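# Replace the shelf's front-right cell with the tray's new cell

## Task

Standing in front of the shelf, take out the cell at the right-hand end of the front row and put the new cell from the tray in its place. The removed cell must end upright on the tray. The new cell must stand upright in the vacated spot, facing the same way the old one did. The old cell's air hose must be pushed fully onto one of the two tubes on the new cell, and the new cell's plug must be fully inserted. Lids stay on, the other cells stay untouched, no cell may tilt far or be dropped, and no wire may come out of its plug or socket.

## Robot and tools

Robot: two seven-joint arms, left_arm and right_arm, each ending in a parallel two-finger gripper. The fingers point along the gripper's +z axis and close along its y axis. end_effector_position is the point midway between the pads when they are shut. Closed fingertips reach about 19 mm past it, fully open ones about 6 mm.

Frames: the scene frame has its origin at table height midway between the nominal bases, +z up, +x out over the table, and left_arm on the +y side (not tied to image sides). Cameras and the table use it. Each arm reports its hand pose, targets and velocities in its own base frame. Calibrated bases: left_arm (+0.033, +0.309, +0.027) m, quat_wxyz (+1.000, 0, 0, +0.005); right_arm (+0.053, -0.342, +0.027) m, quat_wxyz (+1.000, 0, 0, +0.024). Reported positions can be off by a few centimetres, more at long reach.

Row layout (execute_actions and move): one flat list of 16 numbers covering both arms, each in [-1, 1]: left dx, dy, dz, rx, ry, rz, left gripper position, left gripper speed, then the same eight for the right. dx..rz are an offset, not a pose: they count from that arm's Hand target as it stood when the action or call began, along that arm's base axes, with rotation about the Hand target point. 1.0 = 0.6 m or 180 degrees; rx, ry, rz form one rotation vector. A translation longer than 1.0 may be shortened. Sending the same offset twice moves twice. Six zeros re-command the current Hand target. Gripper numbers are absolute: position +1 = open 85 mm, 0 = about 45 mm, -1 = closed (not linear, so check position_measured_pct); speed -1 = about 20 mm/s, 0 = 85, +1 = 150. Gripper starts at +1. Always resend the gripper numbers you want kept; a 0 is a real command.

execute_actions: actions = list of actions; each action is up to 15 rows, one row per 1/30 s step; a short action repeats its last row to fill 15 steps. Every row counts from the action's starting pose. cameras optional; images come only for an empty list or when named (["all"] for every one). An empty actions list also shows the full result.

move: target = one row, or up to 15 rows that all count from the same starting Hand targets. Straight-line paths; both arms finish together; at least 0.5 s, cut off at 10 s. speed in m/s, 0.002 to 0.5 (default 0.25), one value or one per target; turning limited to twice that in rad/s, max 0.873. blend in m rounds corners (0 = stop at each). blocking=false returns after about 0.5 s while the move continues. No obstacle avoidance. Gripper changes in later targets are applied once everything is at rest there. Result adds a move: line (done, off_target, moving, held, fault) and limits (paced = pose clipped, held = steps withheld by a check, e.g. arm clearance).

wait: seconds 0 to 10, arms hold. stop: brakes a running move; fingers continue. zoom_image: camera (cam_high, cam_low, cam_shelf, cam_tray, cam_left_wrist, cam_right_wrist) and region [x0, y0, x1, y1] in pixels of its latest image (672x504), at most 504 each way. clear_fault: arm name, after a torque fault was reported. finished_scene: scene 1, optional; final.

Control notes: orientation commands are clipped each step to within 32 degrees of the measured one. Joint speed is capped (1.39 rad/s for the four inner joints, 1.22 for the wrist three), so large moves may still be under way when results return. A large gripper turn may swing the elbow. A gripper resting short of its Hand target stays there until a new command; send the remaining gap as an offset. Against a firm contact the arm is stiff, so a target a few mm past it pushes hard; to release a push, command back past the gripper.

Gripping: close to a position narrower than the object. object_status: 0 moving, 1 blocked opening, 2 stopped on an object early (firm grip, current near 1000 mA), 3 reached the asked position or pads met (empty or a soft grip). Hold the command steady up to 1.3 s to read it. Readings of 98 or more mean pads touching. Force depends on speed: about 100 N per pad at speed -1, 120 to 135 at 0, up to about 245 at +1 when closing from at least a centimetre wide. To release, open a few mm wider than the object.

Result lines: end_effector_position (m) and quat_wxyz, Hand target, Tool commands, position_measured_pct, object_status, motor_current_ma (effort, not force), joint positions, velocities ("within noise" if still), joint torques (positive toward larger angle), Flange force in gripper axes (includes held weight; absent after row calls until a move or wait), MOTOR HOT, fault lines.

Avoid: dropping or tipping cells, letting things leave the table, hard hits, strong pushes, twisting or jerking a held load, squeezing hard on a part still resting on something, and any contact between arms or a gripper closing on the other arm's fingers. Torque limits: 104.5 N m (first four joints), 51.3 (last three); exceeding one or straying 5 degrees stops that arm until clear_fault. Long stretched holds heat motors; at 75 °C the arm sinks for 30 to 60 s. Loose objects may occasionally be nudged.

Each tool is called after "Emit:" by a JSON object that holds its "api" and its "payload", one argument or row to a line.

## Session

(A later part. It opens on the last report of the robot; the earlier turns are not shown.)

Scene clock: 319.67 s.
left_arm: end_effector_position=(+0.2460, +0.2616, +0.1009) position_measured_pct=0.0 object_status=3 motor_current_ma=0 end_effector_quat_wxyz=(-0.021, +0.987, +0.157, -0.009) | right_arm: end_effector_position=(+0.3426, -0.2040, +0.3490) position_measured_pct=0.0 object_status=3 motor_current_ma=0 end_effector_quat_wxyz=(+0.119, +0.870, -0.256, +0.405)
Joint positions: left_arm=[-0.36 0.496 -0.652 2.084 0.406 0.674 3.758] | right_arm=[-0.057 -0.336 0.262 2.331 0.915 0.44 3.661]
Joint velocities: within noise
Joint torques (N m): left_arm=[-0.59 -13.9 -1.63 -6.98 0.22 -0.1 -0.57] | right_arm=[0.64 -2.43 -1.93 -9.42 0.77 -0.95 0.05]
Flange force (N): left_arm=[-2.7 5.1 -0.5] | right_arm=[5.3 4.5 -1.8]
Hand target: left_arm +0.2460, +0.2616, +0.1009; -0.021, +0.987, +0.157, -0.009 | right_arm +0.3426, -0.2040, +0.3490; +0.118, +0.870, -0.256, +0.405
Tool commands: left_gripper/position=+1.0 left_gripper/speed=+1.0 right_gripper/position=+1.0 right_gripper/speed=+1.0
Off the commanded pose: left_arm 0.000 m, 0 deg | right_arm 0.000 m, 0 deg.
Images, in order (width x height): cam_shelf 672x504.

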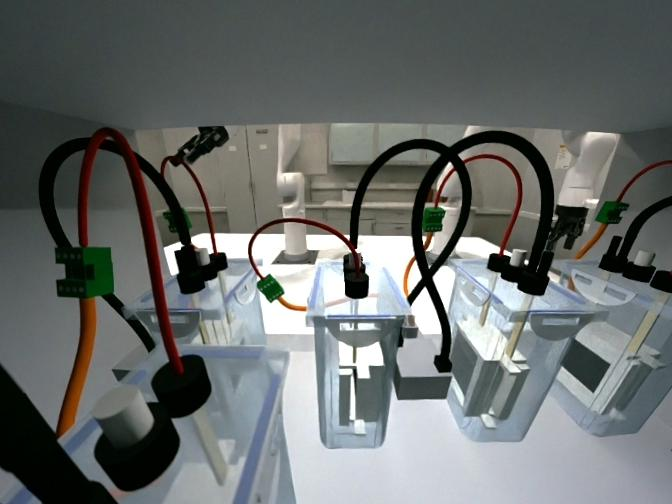

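Emit:
{"api": "move", "payload": {
  "target": [0,0,0,0,0,0,1,1,0.206,0.298,-0.06,-0.0095,-0.0271,0.1664,1,1],
  "cameras": ["cam_left_wrist","cam_low"]
}}

Emit:
{"api": "zoom_image", "payload": {
  "camera": "cam_left_wrist",
  "region": [100, 0, 450, 350]
}}

Scene clock: 389.30 s.
left_arm: end_effector_position=(+0.2460, +0.2616, +0.1009) position_measured_pct=0.0 object_status=3 motor_current_ma=0 end_effector_quat_wxyz=(-0.021, +0.987, +0.157, -0.009) | right_arm: end_effector_position=(+0.4662, -0.0252, +0.3137) position_measured_pct=0.0 object_status=3 motor_current_ma=0 end_effector_quat_wxyz=(+0.011, +0.901, -0.021, +0.433)
Joint positions: left_arm=[-0.36 0.496 -0.652 2.084 0.406 0.674 3.758] | right_arm=[-0.025 -0.053 -0.023 2.301 1.57 0.075 3.084]
Joint torques (N m): left_arm=[-0.64 -13.78 -1.53 -7.01 0.12 -0.14 -0.5] | right_arm=[0.6 -7.96 -0.79 -8.48 0.11 0.32 0.1]
Flange force (N): left_arm=[-3.0 5.2 -0.7] | right_arm=no reading
Hand target: left_arm +0.2460, +0.2616, +0.1009; -0.021, +0.987, +0.157, -0.009 | right_arm +0.4662, -0.0252, +0.3130; +0.012, +0.886, -0.021, +0.462
Off the commanded pose: left_arm 0.000 m, 0 deg | right_arm 0.001 m, 4 deg.
move: off_target (right_arm)
Images, in order (width x height): cam_low 672x504, cam_left_wrist 672x504.

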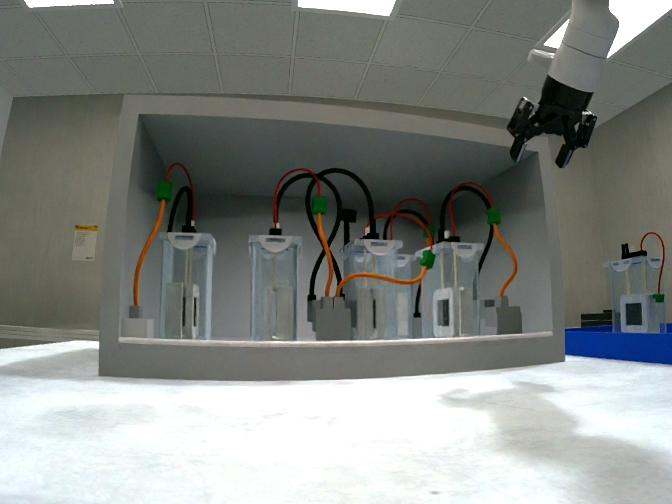

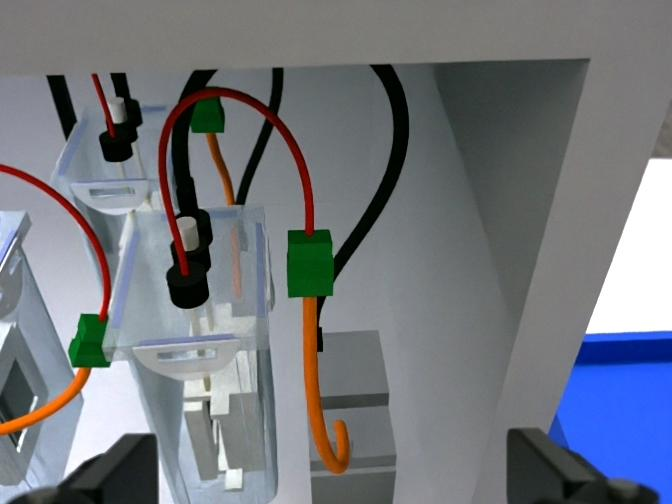

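Scaled by 1.440.

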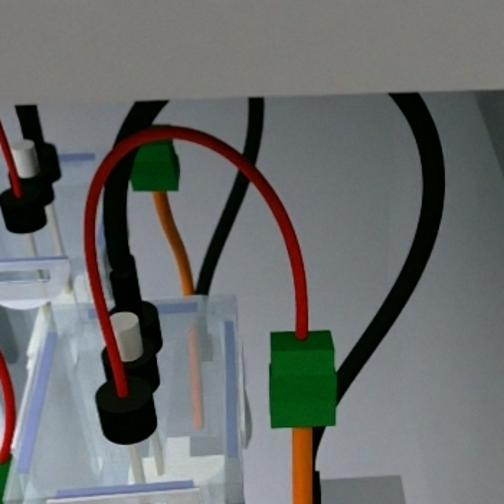

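Emit:
{"api": "move", "payload": {
  "target": [0,0,0,0,0,0,1,1,0,0,0,0,0,0,-1,1],
  "cameras": ["cam_left_wrist"]
}}

Emit:
{"api": "move", "payload": {
  "target": [0,0,0,0,0,0,1,1,0,0,0,0,0,0,-0.3,1],
  "cameras": ["cam_left_wrist"]
}}

Scene clock: 423.37 s.
left_arm: end_effector_position=(+0.2460, +0.2616, +0.1009) position_measured_pct=0.0 object_status=3 motor_current_ma=0 end_effector_quat_wxyz=(-0.021, +0.987, +0.157, -0.009) | right_arm: end_effector_position=(+0.4662, -0.0252, +0.3137) position_measured_pct=99.1 object_status=0 motor_current_ma=280 end_effector_quat_wxyz=(+0.011, +0.901, -0.021, +0.433)
Joint positions: left_arm=[-0.36 0.496 -0.652 2.084 0.406 0.674 3.758] | right_arm=[-0.025 -0.053 -0.023 2.301 1.57 0.075 3.084]
Joint torques (N m): left_arm=[-0.58 -14.01 -1.54 -7 0.15 -0.14 -0.59] | right_arm=[0.62 -7.95 -0.83 -8.53 0.11 0.35 0.06]
Flange force (N): left_arm=[-2.5 5.1 -0.4] | right_arm=no reading
Hand target: left_arm +0.2460, +0.2616, +0.1009; -0.021, +0.987, +0.157, -0.009 | right_arm +0.4662, -0.0252, +0.3137; +0.011, +0.901, -0.021, +0.433 (not the last commanded pose)
Off the commanded pose: left_arm 0.000 m, 0 deg | right_arm 0.001 m, 4 deg.
move: off_target (right_arm)
Images, in order (width x height): cam_left_wrist 672x504.

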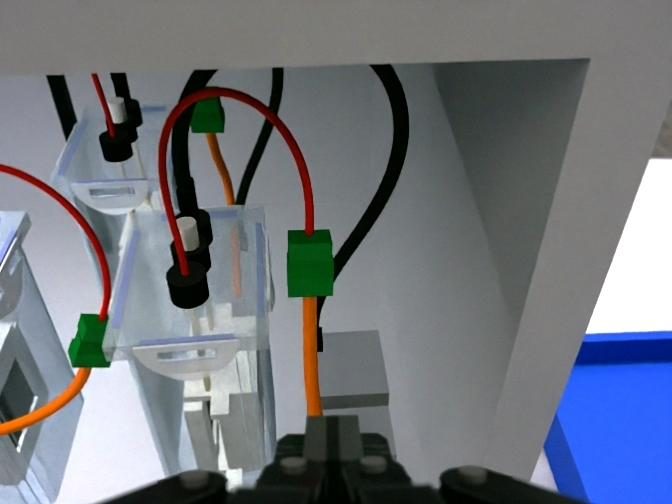

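Scene clock: 423.97 s.
left_arm: end_effector_position=(+0.2460, +0.2616, +0.1009) position_measured_pct=0.0 object_status=3 motor_current_ma=0 end_effector_quat_wxyz=(-0.021, +0.987, +0.157, -0.009) | right_arm: end_effector_position=(+0.4662, -0.0252, +0.3137) position_measured_pct=64.9 object_status=0 motor_current_ma=0 end_effector_quat_wxyz=(+0.011, +0.901, -0.021, +0.433)
Joint positions: left_arm=[-0.36 0.496 -0.652 2.084 0.406 0.674 3.758] | right_arm=[-0.025 -0.053 -0.023 2.301 1.57 0.075 3.084]
Joint torques (N m): left_arm=[-0.56 -13.77 -1.64 -7.09 0.19 -0.16 -0.57] | right_arm=[0.67 -7.93 -0.75 -8.52 0.13 0.31 0.02]
Flange force (N): left_arm=[-3.1 5.2 -0.7] | right_arm=no reading
Hand target: left_arm +0.2460, +0.2616, +0.1009; -0.021, +0.987, +0.157, -0.009 | right_arm +0.4662, -0.0252, +0.3137; +0.011, +0.901, -0.021, +0.433
Off the commanded pose: left_arm 0.000 m, 0 deg | right_arm 0.000 m, 0 deg.
move: done
Images, in order (width x height): cam_left_wrist 672x504.

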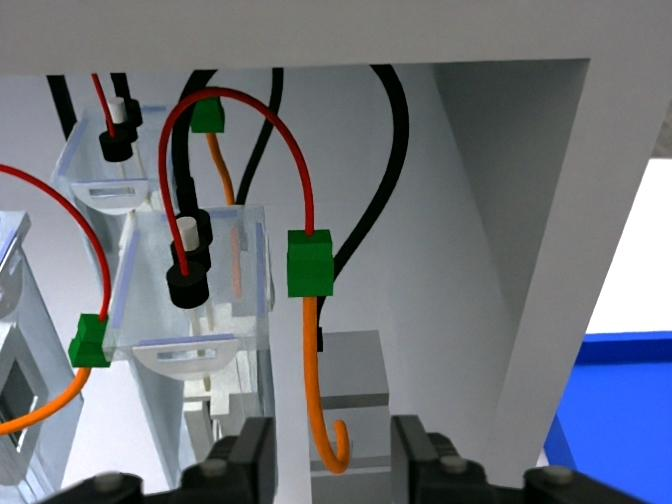

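Emit:
{"api": "move", "payload": {
  "target": [0,0,0,0,0,0,1,1,0,-0.083333,0,0,0,0,-0.3,1],
  "cameras": ["cam_left_wrist"]
}}

Emit:
{"api": "zoom_image", "payload": {
  "camera": "cam_left_wrist",
  "region": [0, 0, 350, 400]
}}

Scene clock: 456.20 s.
left_arm: end_effector_position=(+0.2460, +0.2616, +0.1009) position_measured_pct=0.0 object_status=3 motor_current_ma=0 end_effector_quat_wxyz=(-0.021, +0.987, +0.157, -0.009) | right_arm: end_effector_position=(+0.4662, -0.0752, +0.3138) position_measured_pct=64.9 object_status=3 motor_current_ma=0 end_effector_quat_wxyz=(+0.011, +0.901, -0.021, +0.432)
Joint positions: left_arm=[-0.36 0.496 -0.652 2.084 0.406 0.674 3.758] | right_arm=[0.071 -0.037 0.097 2.284 1.606 -0.091 3.186]
Joint torques (N m): left_arm=[-0.62 -13.79 -1.59 -7.02 0.14 -0.17 -0.57] | right_arm=[0.6 -8.22 -0.84 -8.56 -0.24 0.07 0.03]
Flange force (N): left_arm=[-2.8 5.3 -0.8] | right_arm=no reading
Hand target: left_arm +0.2460, +0.2616, +0.1009; -0.021, +0.987, +0.157, -0.009 | right_arm +0.4662, -0.0752, +0.3137; +0.011, +0.901, -0.021, +0.433
Off the commanded pose: left_arm 0.000 m, 0 deg | right_arm 0.000 m, 0 deg.
move: done
Images, in order (width x height): cam_left_wrist 672x504.

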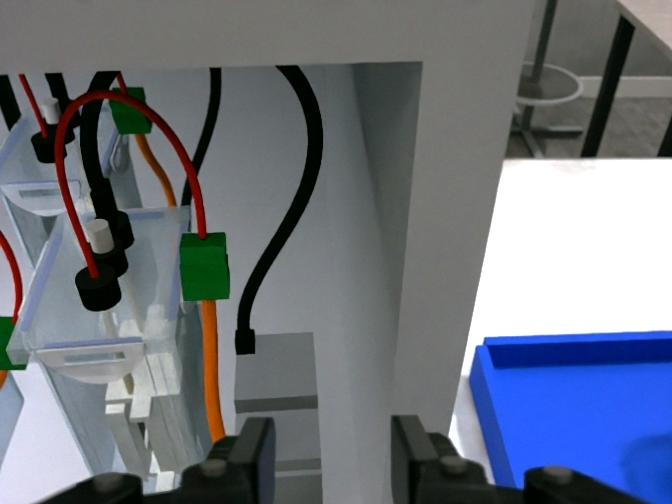

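Scaled by 1.260.

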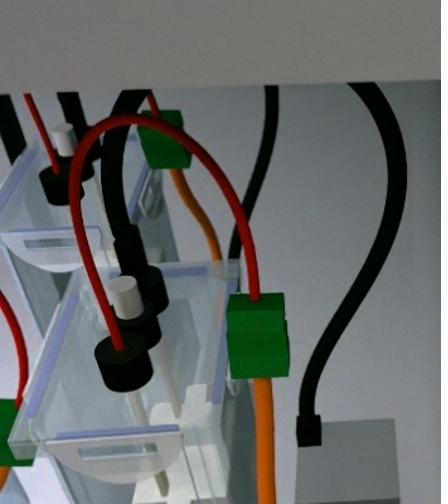

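Emit:
{"api": "move", "payload": {
  "target": [0,0,0,0,0,0,1,1,-0.31,-0.565,-0.235,-0.004,-0.1036,0,1,1],
  "cameras": ["cam_left_wrist","cam_tray"]
}}

Emit:
{"api": "zoom_image", "payload": {
  "camera": "cam_left_wrist",
  "region": [168, 0, 504, 400]
}}

Scene clock: 514.63 s.
left_arm: end_effector_position=(+0.2460, +0.2616, +0.1009) position_measured_pct=0.0 object_status=3 motor_current_ma=0 end_effector_quat_wxyz=(-0.021, +0.987, +0.157, -0.009) | right_arm: end_effector_position=(+0.2802, -0.4142, +0.1727) position_measured_pct=0.0 object_status=3 motor_current_ma=0 end_effector_quat_wxyz=(+0.013, +0.819, -0.019, +0.573)
Joint positions: left_arm=[-0.36 0.496 -0.652 2.084 0.406 0.674 3.758] | right_arm=[1.185 0.881 0.518 2.039 1.483 -1.588 4.389]
Joint torques (N m): left_arm=[-0.6 -13.84 -1.63 -7.03 0.15 -0.11 -0.55] | right_arm=[0.61 -18.15 0.64 -1.68 -0.9 -2.39 0.07]
Flange force (N): left_arm=[-2.9 5.2 -0.4] | right_arm=[1.3 3.1 0.0]
Hand target: left_arm +0.2460, +0.2616, +0.1009; -0.021, +0.987, +0.157, -0.009 | right_arm +0.2802, -0.4142, +0.1727; +0.013, +0.819, -0.019, +0.573
Off the commanded pose: left_arm 0.000 m, 0 deg | right_arm 0.000 m, 0 deg.
move: done
Images, in order (width x height): cam_tray 672x504, cam_left_wrist 672x504.

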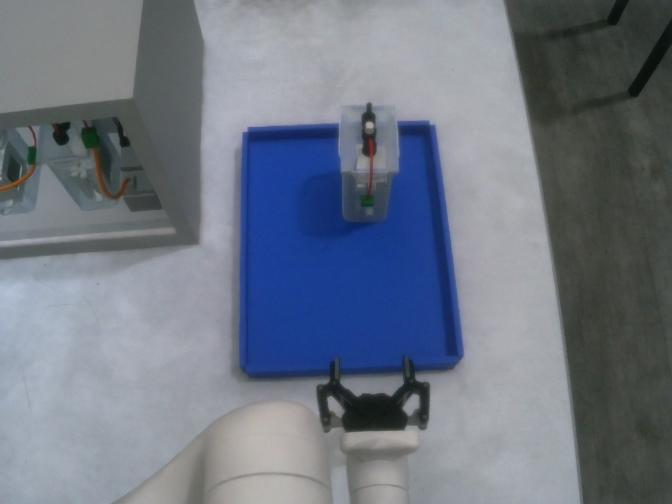

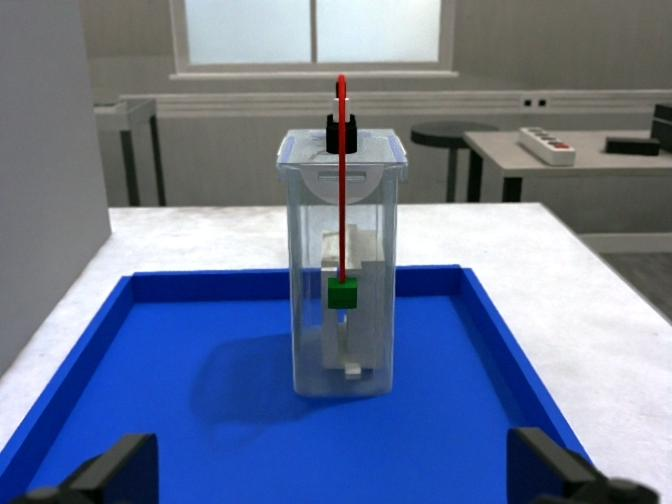

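Scaled by 1.260.

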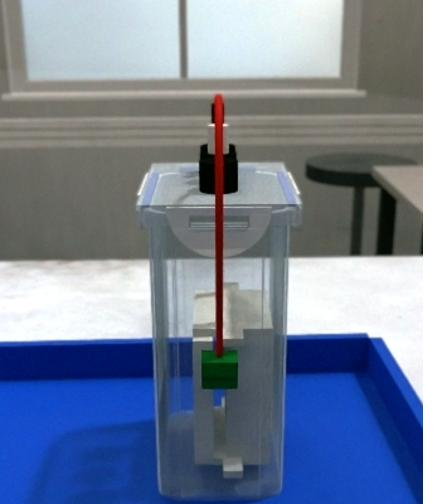

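Emit:
{"api": "move", "payload": {
  "target": [0,0,0,0,0,0,1,1,0.1665,-0.008,0,0,0,0,1,1],
  "cameras": ["cam_left_wrist"]
}}

Emit:
{"api": "zoom_image", "payload": {
  "camera": "cam_left_wrist",
  "region": [168, 60, 504, 500]
}}

Scene clock: 532.37 s.
left_arm: end_effector_position=(+0.2460, +0.2616, +0.1009) position_measured_pct=0.0 object_status=3 motor_current_ma=0 end_effector_quat_wxyz=(-0.021, +0.987, +0.157, -0.009) | right_arm: end_effector_position=(+0.3801, -0.4190, +0.1727) position_measured_pct=0.0 object_status=3 motor_current_ma=0 end_effector_quat_wxyz=(+0.013, +0.819, -0.019, +0.573)
Joint positions: left_arm=[-0.36 0.496 -0.652 2.084 0.406 0.674 3.758] | right_arm=[0.993 0.872 0.448 1.99 1.29 -1.447 4.288]
Joint torques (N m): left_arm=[-0.64 -13.83 -1.59 -7.11 0.12 -0.13 -0.52] | right_arm=[0.53 -19.1 0.46 -2.64 -1.14 -2.28 0.03]
Flange force (N): left_arm=[-3.2 5.4 -0.4] | right_arm=[1.3 3.0 0.5]
Hand target: left_arm +0.2460, +0.2616, +0.1009; -0.021, +0.987, +0.157, -0.009 | right_arm +0.3801, -0.4190, +0.1727; +0.013, +0.819, -0.019, +0.573
Off the commanded pose: left_arm 0.000 m, 0 deg | right_arm 0.000 m, 0 deg.
move: done
Images, in order (width x height): cam_left_wrist 672x504.

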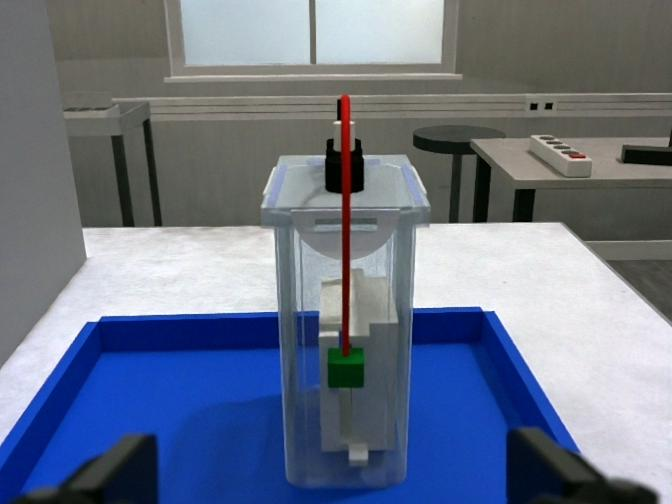

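Scaled by 1.145.

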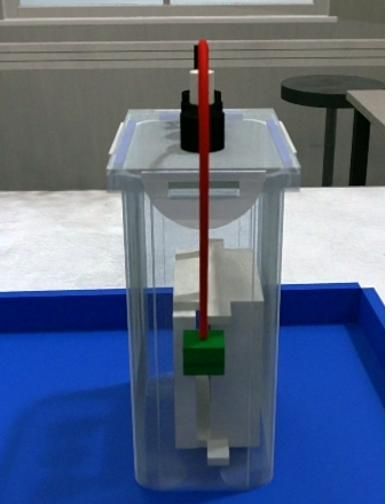

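Emit:
{"api": "move", "payload": {
  "target": [0.282,-0.708,0.253,-0.0226,-0.512,-0.1785,1,1,0,0,0,0,0,0,1,1],
  "cameras": ["cam_right_wrist","cam_high"]
}}

Scene clock: 667.43 s.
left_arm: end_effector_position=(+0.4164, -0.1628, +0.2528) position_measured_pct=0.0 object_status=3 motor_current_ma=0 end_effector_quat_wxyz=(+0.293, +0.654, -0.291, +0.634) | right_arm: end_effector_position=(+0.3801, -0.4190, +0.1727) position_measured_pct=0.0 object_status=3 motor_current_ma=0 end_effector_quat_wxyz=(+0.013, +0.819, -0.019, +0.573)
Joint positions: left_arm=[0.029 0.943 -0.633 2.58 1.81 2.101 1.465] | right_arm=[0.993 0.872 0.448 1.99 1.29 -1.447 4.288]
Joint velocities: left_arm=[-0.181 0.074 0.271 0.001 -0.015 0 -0.237] | right_arm=[within noise]
Joint torques (N m): left_arm=[-0.9 -15.31 -0.36 -0.44 -0.17 2.98 -0.46] | right_arm=[0.59 -19.05 0.54 -2.61 -1.17 -2.32 0.06]
Flange force (N): left_arm=[-0.1 4.7 1.3] | right_arm=[1.6 3.1 0.6]
Hand target: left_arm +0.4152, -0.1632, +0.2527; +0.126, +0.696, -0.126, +0.696 | right_arm +0.3801, -0.4190, +0.1727; +0.013, +0.819, -0.019, +0.573
Off the commanded pose: left_arm 0.001 m, 28 deg | right_arm 0.000 m, 0 deg.
joint sent to its limit (left arm) — joint 4 (elbow), upper limit, where the elbow is as bent as it goes; joint 6 (wrist pitch), upper limit.
move: moving (left_arm; no rest 5 s after the path's end); limits=paced
Images, in order (width x height): cam_high 672x504, cam_right_wrist 672x504.

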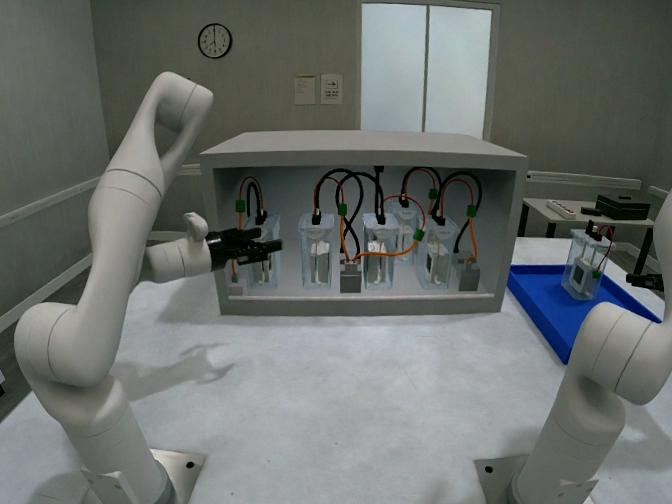

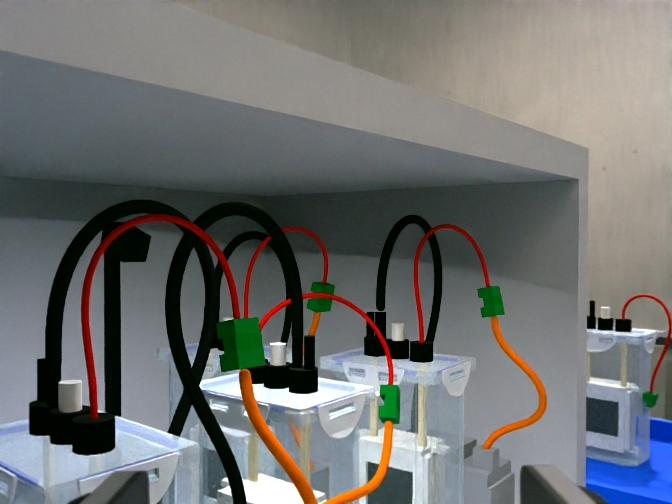

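Emit:
{"api": "zoom_image", "payload": {
  "camera": "cam_right_wrist",
  "region": [340, 200, 570, 490]
}}

Emit:
{"api": "zoom_image", "payload": {
  "camera": "cam_right_wrist",
  "region": [200, 200, 440, 440]
}}

Scaled by 1.738.

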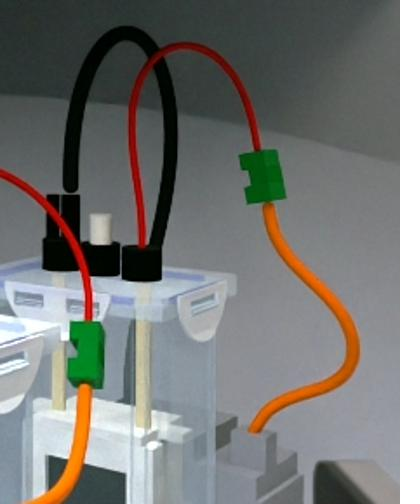

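Scaled by 2.100.

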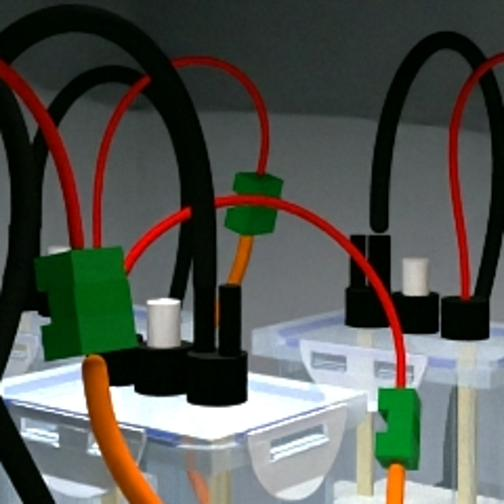

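Emit:
{"api": "move", "payload": {
  "target": [0.077,-0.502,-0.017,0,-0.009,0.101,1,1,0,0,0,0,0,0,1,1],
  "cameras": ["cam_right_wrist","cam_high"]
}}

Scene clock: 698.80 s.
left_arm: end_effector_position=(+0.4614, -0.4644, +0.2425) position_measured_pct=0.0 object_status=3 motor_current_ma=0 end_effector_quat_wxyz=(+0.013, +0.697, -0.017, +0.716) | right_arm: end_effector_position=(+0.3801, -0.4190, +0.1727) position_measured_pct=0.0 object_status=3 motor_current_ma=0 end_effector_quat_wxyz=(+0.013, +0.819, -0.019, +0.573)
Joint positions: left_arm=[0.93 1.029 0.421 1.761 4.139 1.717 1.051] | right_arm=[0.993 0.872 0.448 1.99 1.29 -1.447 4.288]
Joint torques (N m): left_arm=[-0.6 -21.92 2.01 -6.12 -1.29 2.56 -0.52] | right_arm=[0.61 -19.05 0.54 -2.62 -1.12 -2.31 0.07]
Flange force (N): left_arm=[-0.9 -6.3 -2.9] | right_arm=[1.6 3.0 0.7]
Hand target: left_arm +0.4614, -0.4644, +0.2425; +0.013, +0.697, -0.017, +0.716 | right_arm +0.3801, -0.4190, +0.1727; +0.013, +0.819, -0.019, +0.573
Off the commanded pose: left_arm 0.000 m, 0 deg | right_arm 0.000 m, 0 deg.
move: done
Images, in order (width x height): cam_high 672x504, cam_right_wrist 672x504.

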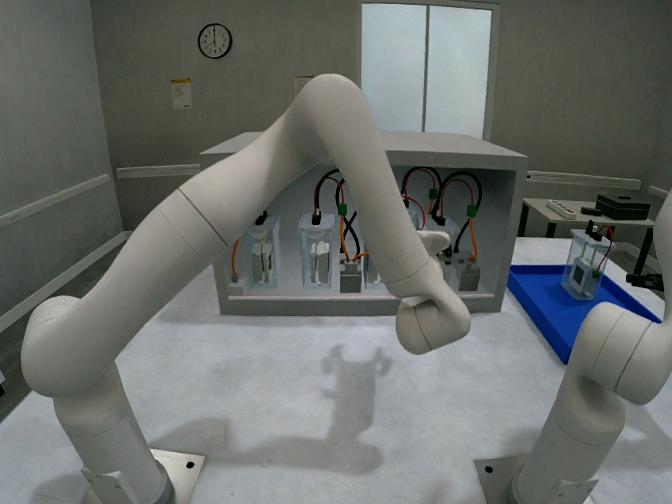

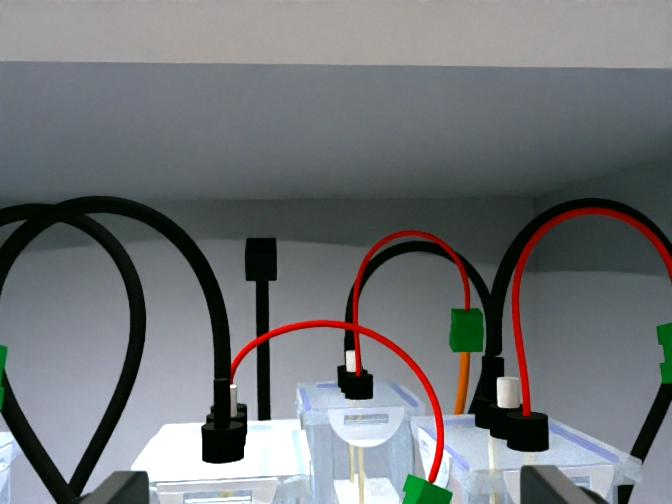

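Emit:
{"api": "move", "payload": {
  "target": [0.039,-0.244,-0.076,-0.018,-0.1014,-0.0729,0,1,0,0,0,0,0,0,1,1],
  "cameras": ["cam_right_wrist","cam_high"]
}}

Scene clock: 740.37 s.
left_arm: end_effector_position=(+0.4848, -0.6108, +0.1970) position_measured_pct=49.8 object_status=3 motor_current_ma=0 end_effector_quat_wxyz=(+0.111, +0.568, -0.077, +0.812) | right_arm: end_effector_position=(+0.3801, -0.4190, +0.1727) position_measured_pct=0.0 object_status=3 motor_current_ma=0 end_effector_quat_wxyz=(+0.013, +0.819, -0.019, +0.573)
Joint positions: left_arm=[1.048 1.399 0.224 1.245 3.781 1.685 1.065] | right_arm=[0.993 0.872 0.448 1.99 1.29 -1.447 4.288]
Joint torques (N m): left_arm=[-0.67 -26.37 0.96 -7.61 -1.17 2.41 -0.59] | right_arm=[0.62 -19.04 0.55 -2.62 -1.15 -2.3 0.07]
Flange force (N): left_arm=[2.8 -6.1 -3.9] | right_arm=[1.6 3.0 0.6]
Hand target: left_arm +0.4848, -0.6108, +0.1969; +0.111, +0.568, -0.077, +0.812 | right_arm +0.3801, -0.4190, +0.1727; +0.013, +0.819, -0.019, +0.573
Off the commanded pose: left_arm 0.000 m, 0 deg | right_arm 0.000 m, 0 deg.
move: done
Images, in order (width x height): cam_high 672x504, cam_right_wrist 672x504.

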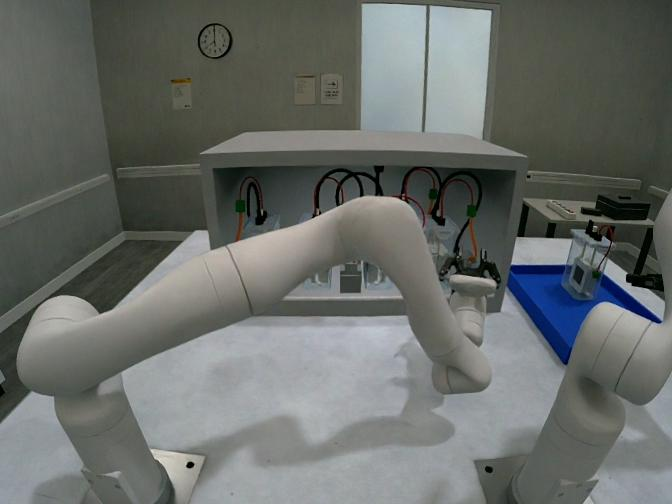

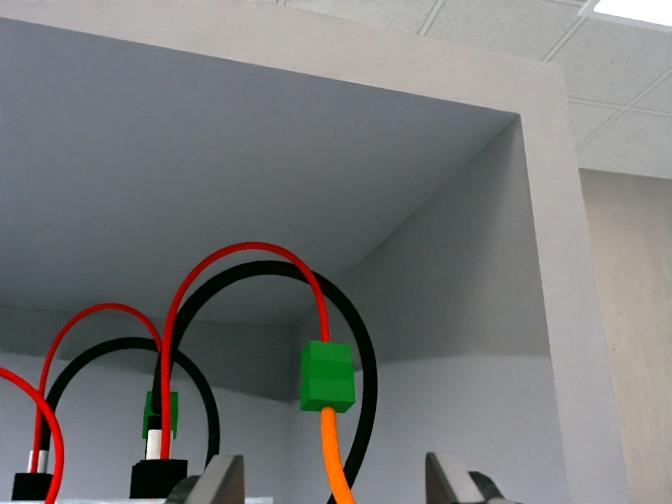

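Emit:
{"api": "zoom_image", "payload": {
  "camera": "cam_right_wrist",
  "region": [270, 320, 400, 440]
}}

Scaled by 3.877.

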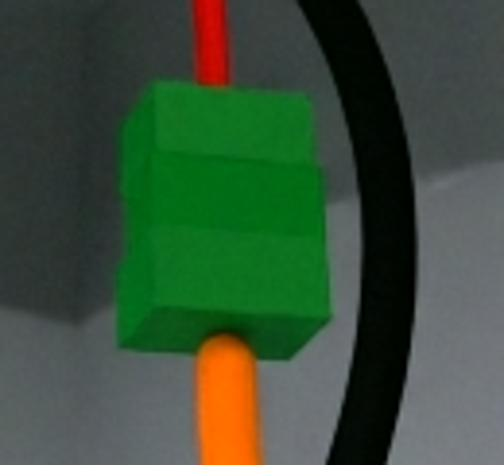

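Emit:
{"api": "execute_actions", "payload": {
  "actions": [],
  "cameras": ["cam_left_wrist","cam_right_wrist"]
}}

Emit:
{"api": "zoom_image", "payload": {
  "camera": "cam_left_wrist",
  "region": [300, 320, 400, 410]
}}

Scene clock: 769.20 s.
left_arm: end_effector_position=(+0.4848, -0.6108, +0.1969) position_measured_pct=49.8 object_status=3 motor_current_ma=0 end_effector_quat_wxyz=(+0.111, +0.568, -0.077, +0.812) | right_arm: end_effector_position=(+0.3801, -0.4190, +0.1727) position_measured_pct=0.0 object_status=3 motor_current_ma=0 end_effector_quat_wxyz=(+0.013, +0.819, -0.019, +0.573)
Joint positions: left_arm=[1.048 1.399 0.224 1.245 3.781 1.685 1.065] | right_arm=[0.993 0.872 0.448 1.99 1.29 -1.447 4.288]
Joint velocities: within noise
Joint torques (N m): left_arm=[-0.55 -26.13 0.91 -7.78 -1.14 2.44 -0.55] | right_arm=[0.62 -19.06 0.53 -2.66 -1.14 -2.3 0.08]
Flange force (N): left_arm=[3.7 -7.0 -4.0] | right_arm=[1.6 2.9 0.7]
Hand target: left_arm +0.4848, -0.6108, +0.1969; +0.111, +0.568, -0.077, +0.812 | right_arm +0.3801, -0.4190, +0.1727; +0.013, +0.819, -0.019, +0.573
Tool commands: left_gripper/position=+0.0 left_gripper/speed=+1.0 right_gripper/position=+1.0 right_gripper/speed=+1.0
Off the commanded pose: left_arm 0.000 m, 0 deg | right_arm 0.000 m, 0 deg.
Images, in order (width x height): cam_left_wrist 672x504, cam_right_wrist 672x504.

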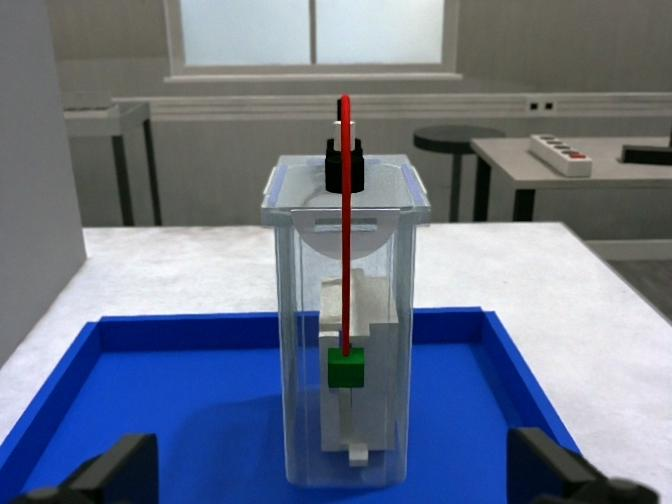

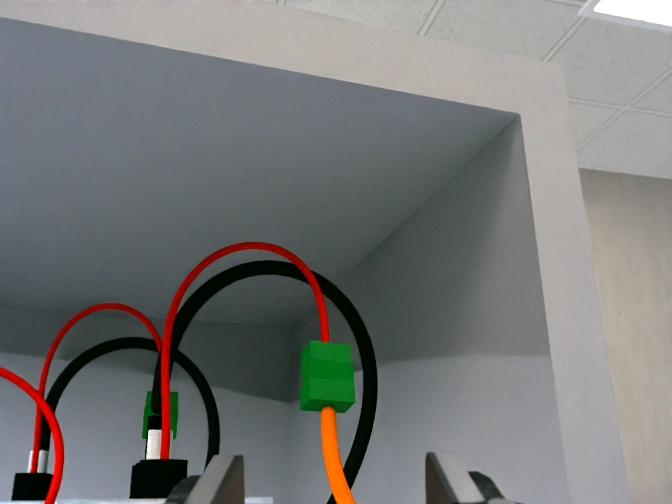

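Scaled by 5.040.

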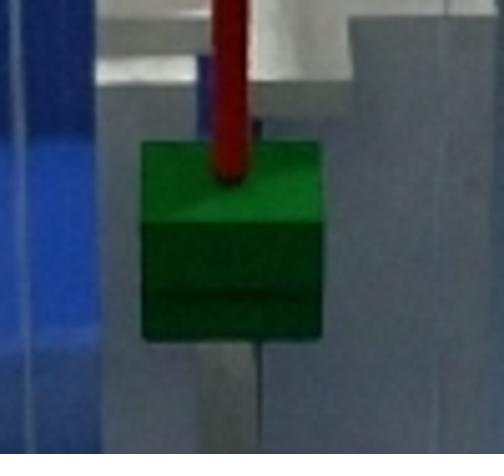

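Emit:
{"api": "move", "payload": {
  "target": [0.1453,-0.0323,0.0133,0,0,0,0,1,0,0,0,0,0,0,1,1],
  "cameras": ["cam_right_wrist"],
  "speed": 0.12
}}

Emit:
{"api": "zoom_image", "payload": {
  "camera": "cam_right_wrist",
  "region": [230, 320, 450, 504]
}}

Scene clock: 817.37 s.
left_arm: end_effector_position=(+0.5720, -0.6302, +0.2049) position_measured_pct=49.8 object_status=3 motor_current_ma=0 end_effector_quat_wxyz=(+0.111, +0.568, -0.077, +0.812) | right_arm: end_effector_position=(+0.3801, -0.4190, +0.1727) position_measured_pct=0.0 object_status=3 motor_current_ma=0 end_effector_quat_wxyz=(+0.013, +0.819, -0.019, +0.573)
Joint positions: left_arm=[0.966 1.458 0.195 0.986 3.716 1.463 1.004] | right_arm=[0.993 0.872 0.448 1.99 1.29 -1.447 4.288]
Joint torques (N m): left_arm=[-0.55 -27.84 0.71 -9.55 -1.25 2.36 -0.57] | right_arm=[0.62 -19.05 0.54 -2.61 -1.12 -2.26 0.09]
Flange force (N): left_arm=[5.4 -8.7 -6.4] | right_arm=[1.6 3.1 0.7]
Hand target: left_arm +0.5720, -0.6302, +0.2049; +0.111, +0.568, -0.077, +0.812 | right_arm +0.3801, -0.4190, +0.1727; +0.013, +0.819, -0.019, +0.573
Off the commanded pose: left_arm 0.000 m, 0 deg | right_arm 0.000 m, 0 deg.
move: done
Images, in order (width x height): cam_right_wrist 672x504.

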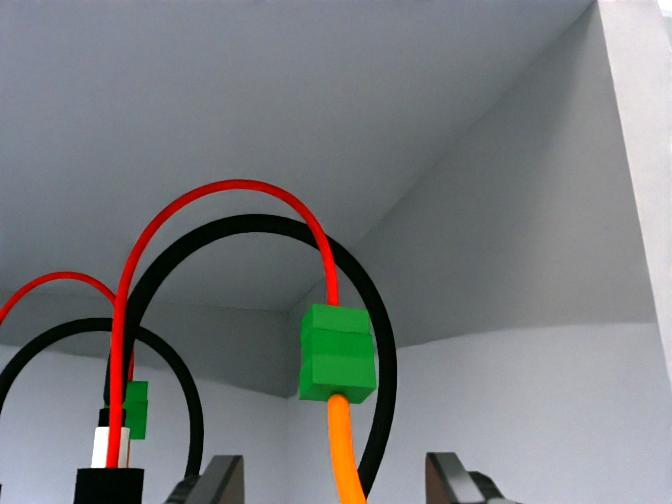

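Scaled by 2.291.

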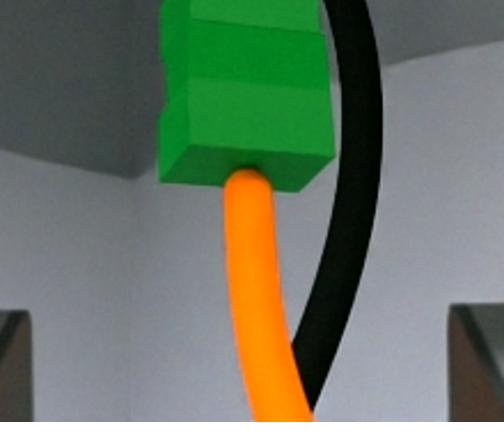

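Emit:
{"api": "move", "payload": {
  "target": [0.1023,-0.028,0.0485,0,0,0,0,1,0,0,0,0,0,0,1,1],
  "cameras": ["cam_right_wrist","cam_low","cam_shelf"],
  "speed": 0.08
}}

Emit:
{"api": "zoom_image", "payload": {
  "camera": "cam_right_wrist",
  "region": [230, 320, 450, 504]
}}

Emit:
{"api": "zoom_image", "payload": {
  "camera": "cam_shelf",
  "region": [130, 150, 250, 280]
}}

Emit:
{"api": "zoom_image", "payload": {
  "camera": "cam_low",
  "region": [400, 160, 560, 340]
}}

Scene clock: 846.93 s.
left_arm: end_effector_position=(+0.6334, -0.6470, +0.2340) position_measured_pct=49.8 object_status=3 motor_current_ma=0 end_effector_quat_wxyz=(+0.111, +0.568, -0.077, +0.812) | right_arm: end_effector_position=(+0.3801, -0.4190, +0.1727) position_measured_pct=0.0 object_status=3 motor_current_ma=0 end_effector_quat_wxyz=(+0.013, +0.819, -0.019, +0.573)
Joint positions: left_arm=[0.919 1.496 0.196 0.745 3.695 1.263 0.92] | right_arm=[0.993 0.872 0.448 1.99 1.29 -1.447 4.288]
Joint torques (N m): left_arm=[-0.59 -29.13 0.52 -10.85 -1.48 2.25 -0.57] | right_arm=[0.61 -19.11 0.55 -2.65 -1.14 -2.25 0.08]
Flange force (N): left_arm=[7.0 -10.7 -9.5] | right_arm=[1.4 3.0 0.6]
Hand target: left_arm +0.6334, -0.6470, +0.2340; +0.111, +0.568, -0.077, +0.812 | right_arm +0.3801, -0.4190, +0.1727; +0.013, +0.819, -0.019, +0.573
Off the commanded pose: left_arm 0.000 m, 0 deg | right_arm 0.000 m, 0 deg.
move: done
Images, in order (width x height): cam_low 672x504, cam_shelf 672x504, cam_right_wrist 672x504.

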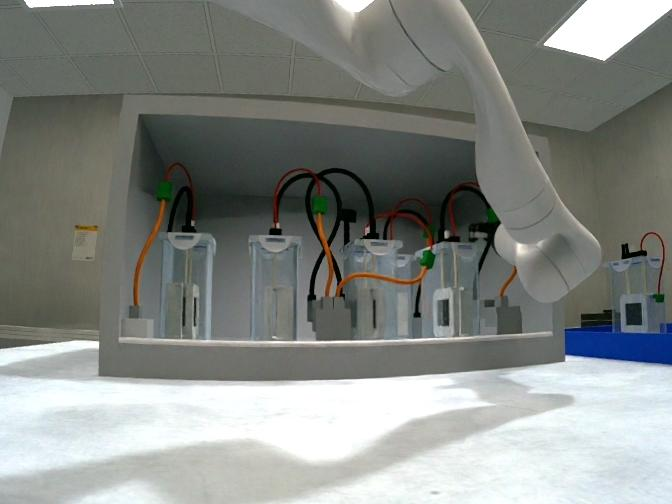

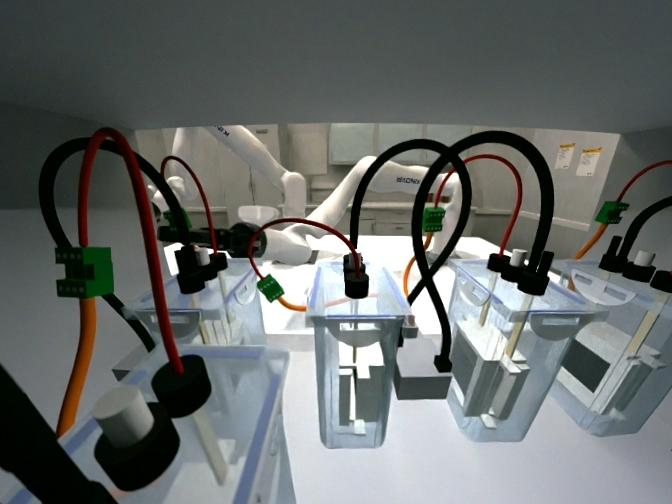

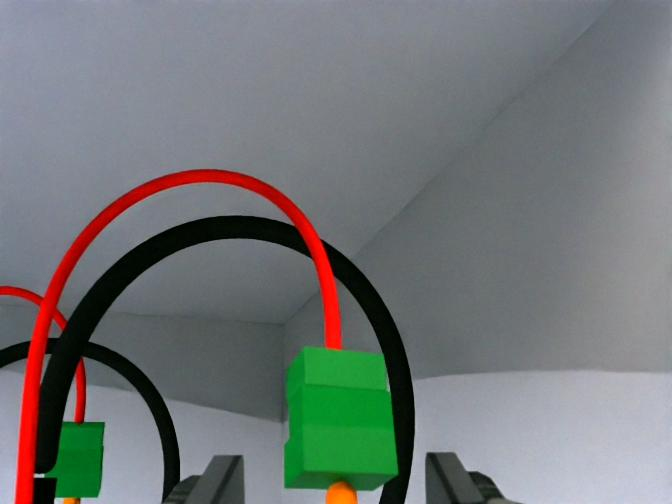

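Scaled by 2.291.

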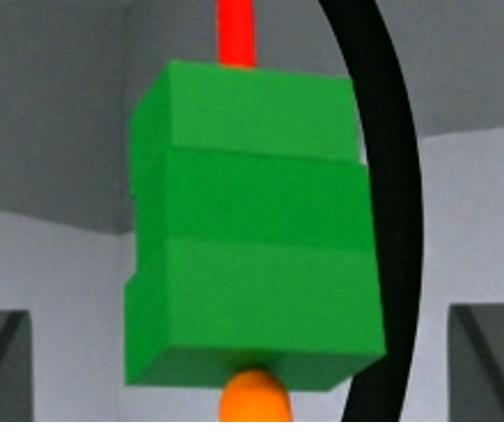

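Scaled by 3.877 from the camera's 672x504 image, which has a finer 960x720 frame.

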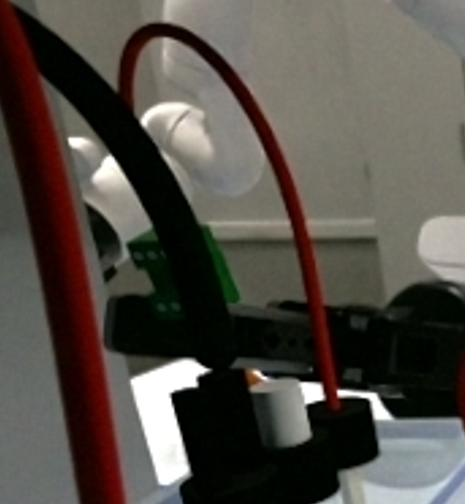

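Scaled by 2.800 from the camera's 672x504 image, which has a finer 960x720 frame.

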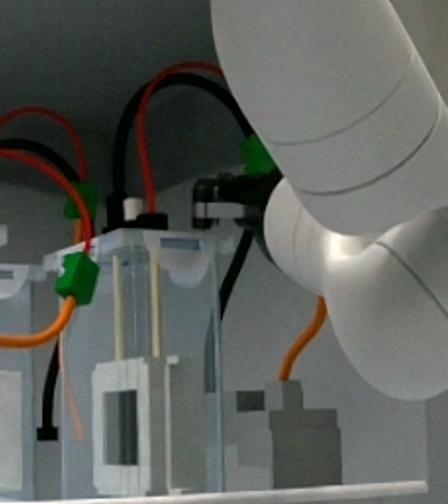

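Emit:
{"api": "move", "payload": {
  "target": [0,0,0.015,0,0,0,0,1,0,0,0,0,0,0,1,1],
  "cameras": ["cam_right_wrist"],
  "speed": 0.05
}}

Emit:
{"api": "zoom_image", "payload": {
  "camera": "cam_right_wrist",
  "region": [230, 320, 450, 504]
}}

Scene clock: 885.97 s.
left_arm: end_effector_position=(+0.6334, -0.6470, +0.2430) position_measured_pct=49.8 object_status=3 motor_current_ma=0 end_effector_quat_wxyz=(+0.111, +0.568, -0.077, +0.812) | right_arm: end_effector_position=(+0.3801, -0.4190, +0.1727) position_measured_pct=0.0 object_status=3 motor_current_ma=0 end_effector_quat_wxyz=(+0.013, +0.819, -0.019, +0.573)
Joint positions: left_arm=[0.918 1.477 0.197 0.76 3.697 1.261 0.916] | right_arm=[0.993 0.872 0.448 1.99 1.29 -1.447 4.288]
Joint torques (N m): left_arm=[-0.64 -29.02 0.58 -10.76 -1.44 2.2 -0.58] | right_arm=[0.63 -19.04 0.51 -2.63 -1.16 -2.25 0.08]
Flange force (N): left_arm=[6.6 -10.3 -9.3] | right_arm=[1.6 3.0 0.5]
Hand target: left_arm +0.6334, -0.6470, +0.2430; +0.111, +0.568, -0.077, +0.812 | right_arm +0.3801, -0.4190, +0.1727; +0.013, +0.819, -0.019, +0.573
Off the commanded pose: left_arm 0.000 m, 0 deg | right_arm 0.000 m, 0 deg.
move: done
Images, in order (width x height): cam_right_wrist 672x504.

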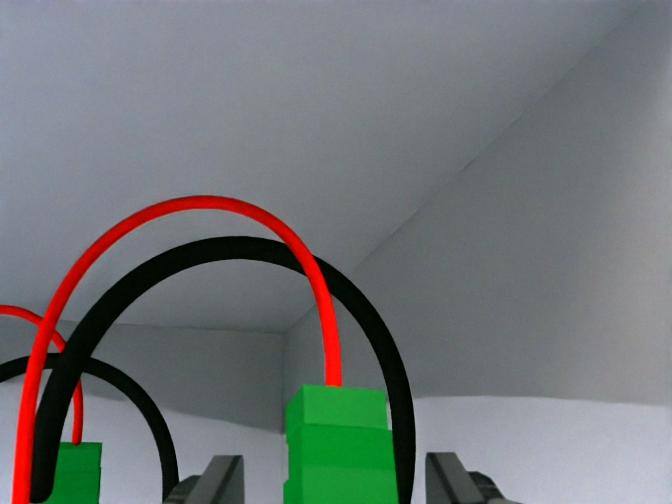

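Scaled by 2.291.

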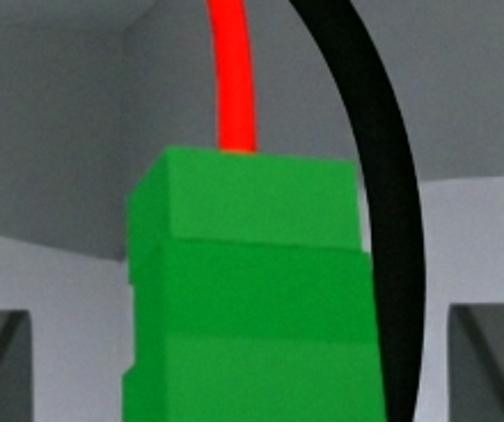

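Emit:
{"api": "move", "payload": {
  "target": [0,0,0,0,0,0,-0.6,-1,0,0,0,0,0,0,1,1],
  "cameras": ["cam_right_wrist","cam_shelf"]
}}

Emit:
{"api": "zoom_image", "payload": {
  "camera": "cam_right_wrist",
  "region": [230, 320, 450, 504]
}}

Emit:
{"api": "zoom_image", "payload": {
  "camera": "cam_shelf",
  "region": [130, 150, 250, 280]
}}

Scene clock: 899.47 s.
left_arm: end_effector_position=(+0.6334, -0.6470, +0.2430) position_measured_pct=74.9 object_status=0 motor_current_ma=1000 end_effector_quat_wxyz=(+0.111, +0.568, -0.077, +0.812) | right_arm: end_effector_position=(+0.3801, -0.4190, +0.1727) position_measured_pct=0.0 object_status=3 motor_current_ma=0 end_effector_quat_wxyz=(+0.013, +0.819, -0.019, +0.573)
Joint positions: left_arm=[0.918 1.477 0.197 0.76 3.697 1.261 0.916] | right_arm=[0.993 0.872 0.448 1.99 1.29 -1.447 4.288]
Joint torques (N m): left_arm=[-0.55 -29.23 0.46 -10.82 -1.48 2.26 -0.57] | right_arm=[0.63 -19.06 0.57 -2.64 -1.12 -2.27 0.08]
Flange force (N): left_arm=[6.2 -10.1 -9.0] | right_arm=[1.5 3.0 0.7]
Hand target: left_arm +0.6334, -0.6470, +0.2430; +0.111, +0.568, -0.077, +0.812 | right_arm +0.3801, -0.4190, +0.1727; +0.013, +0.819, -0.019, +0.573
Off the commanded pose: left_arm 0.000 m, 0 deg | right_arm 0.000 m, 0 deg.
move: done
Images, in order (width x height): cam_shelf 672x504, cam_right_wrist 672x504.

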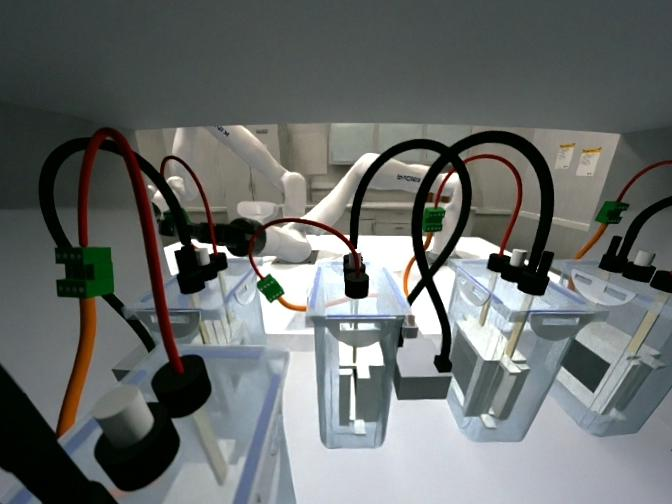

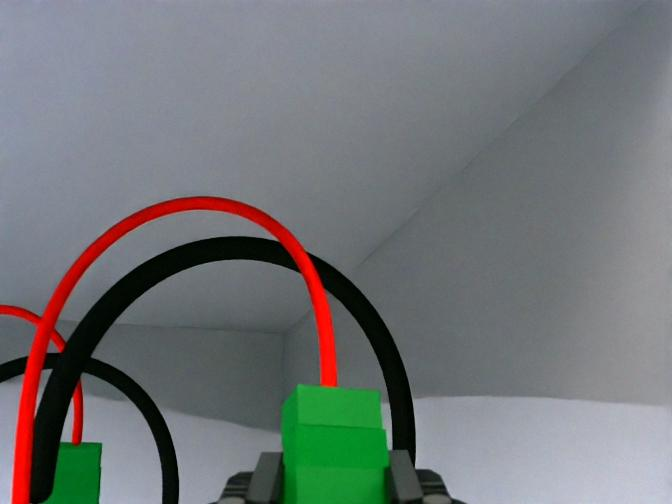

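Scaled by 2.291.

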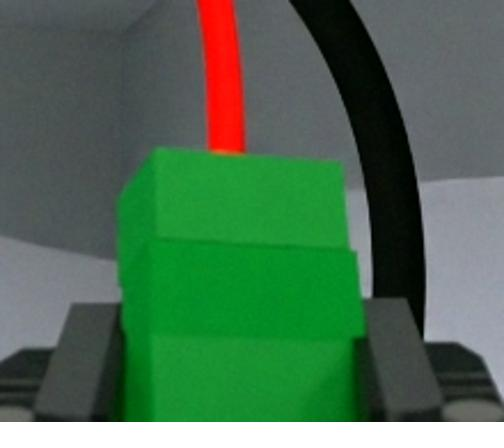

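Scaled by 3.877 from the camera's 672x504 image, which has a finer 960x720 frame.

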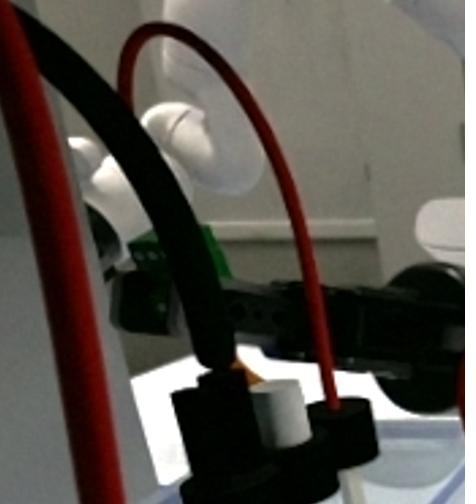

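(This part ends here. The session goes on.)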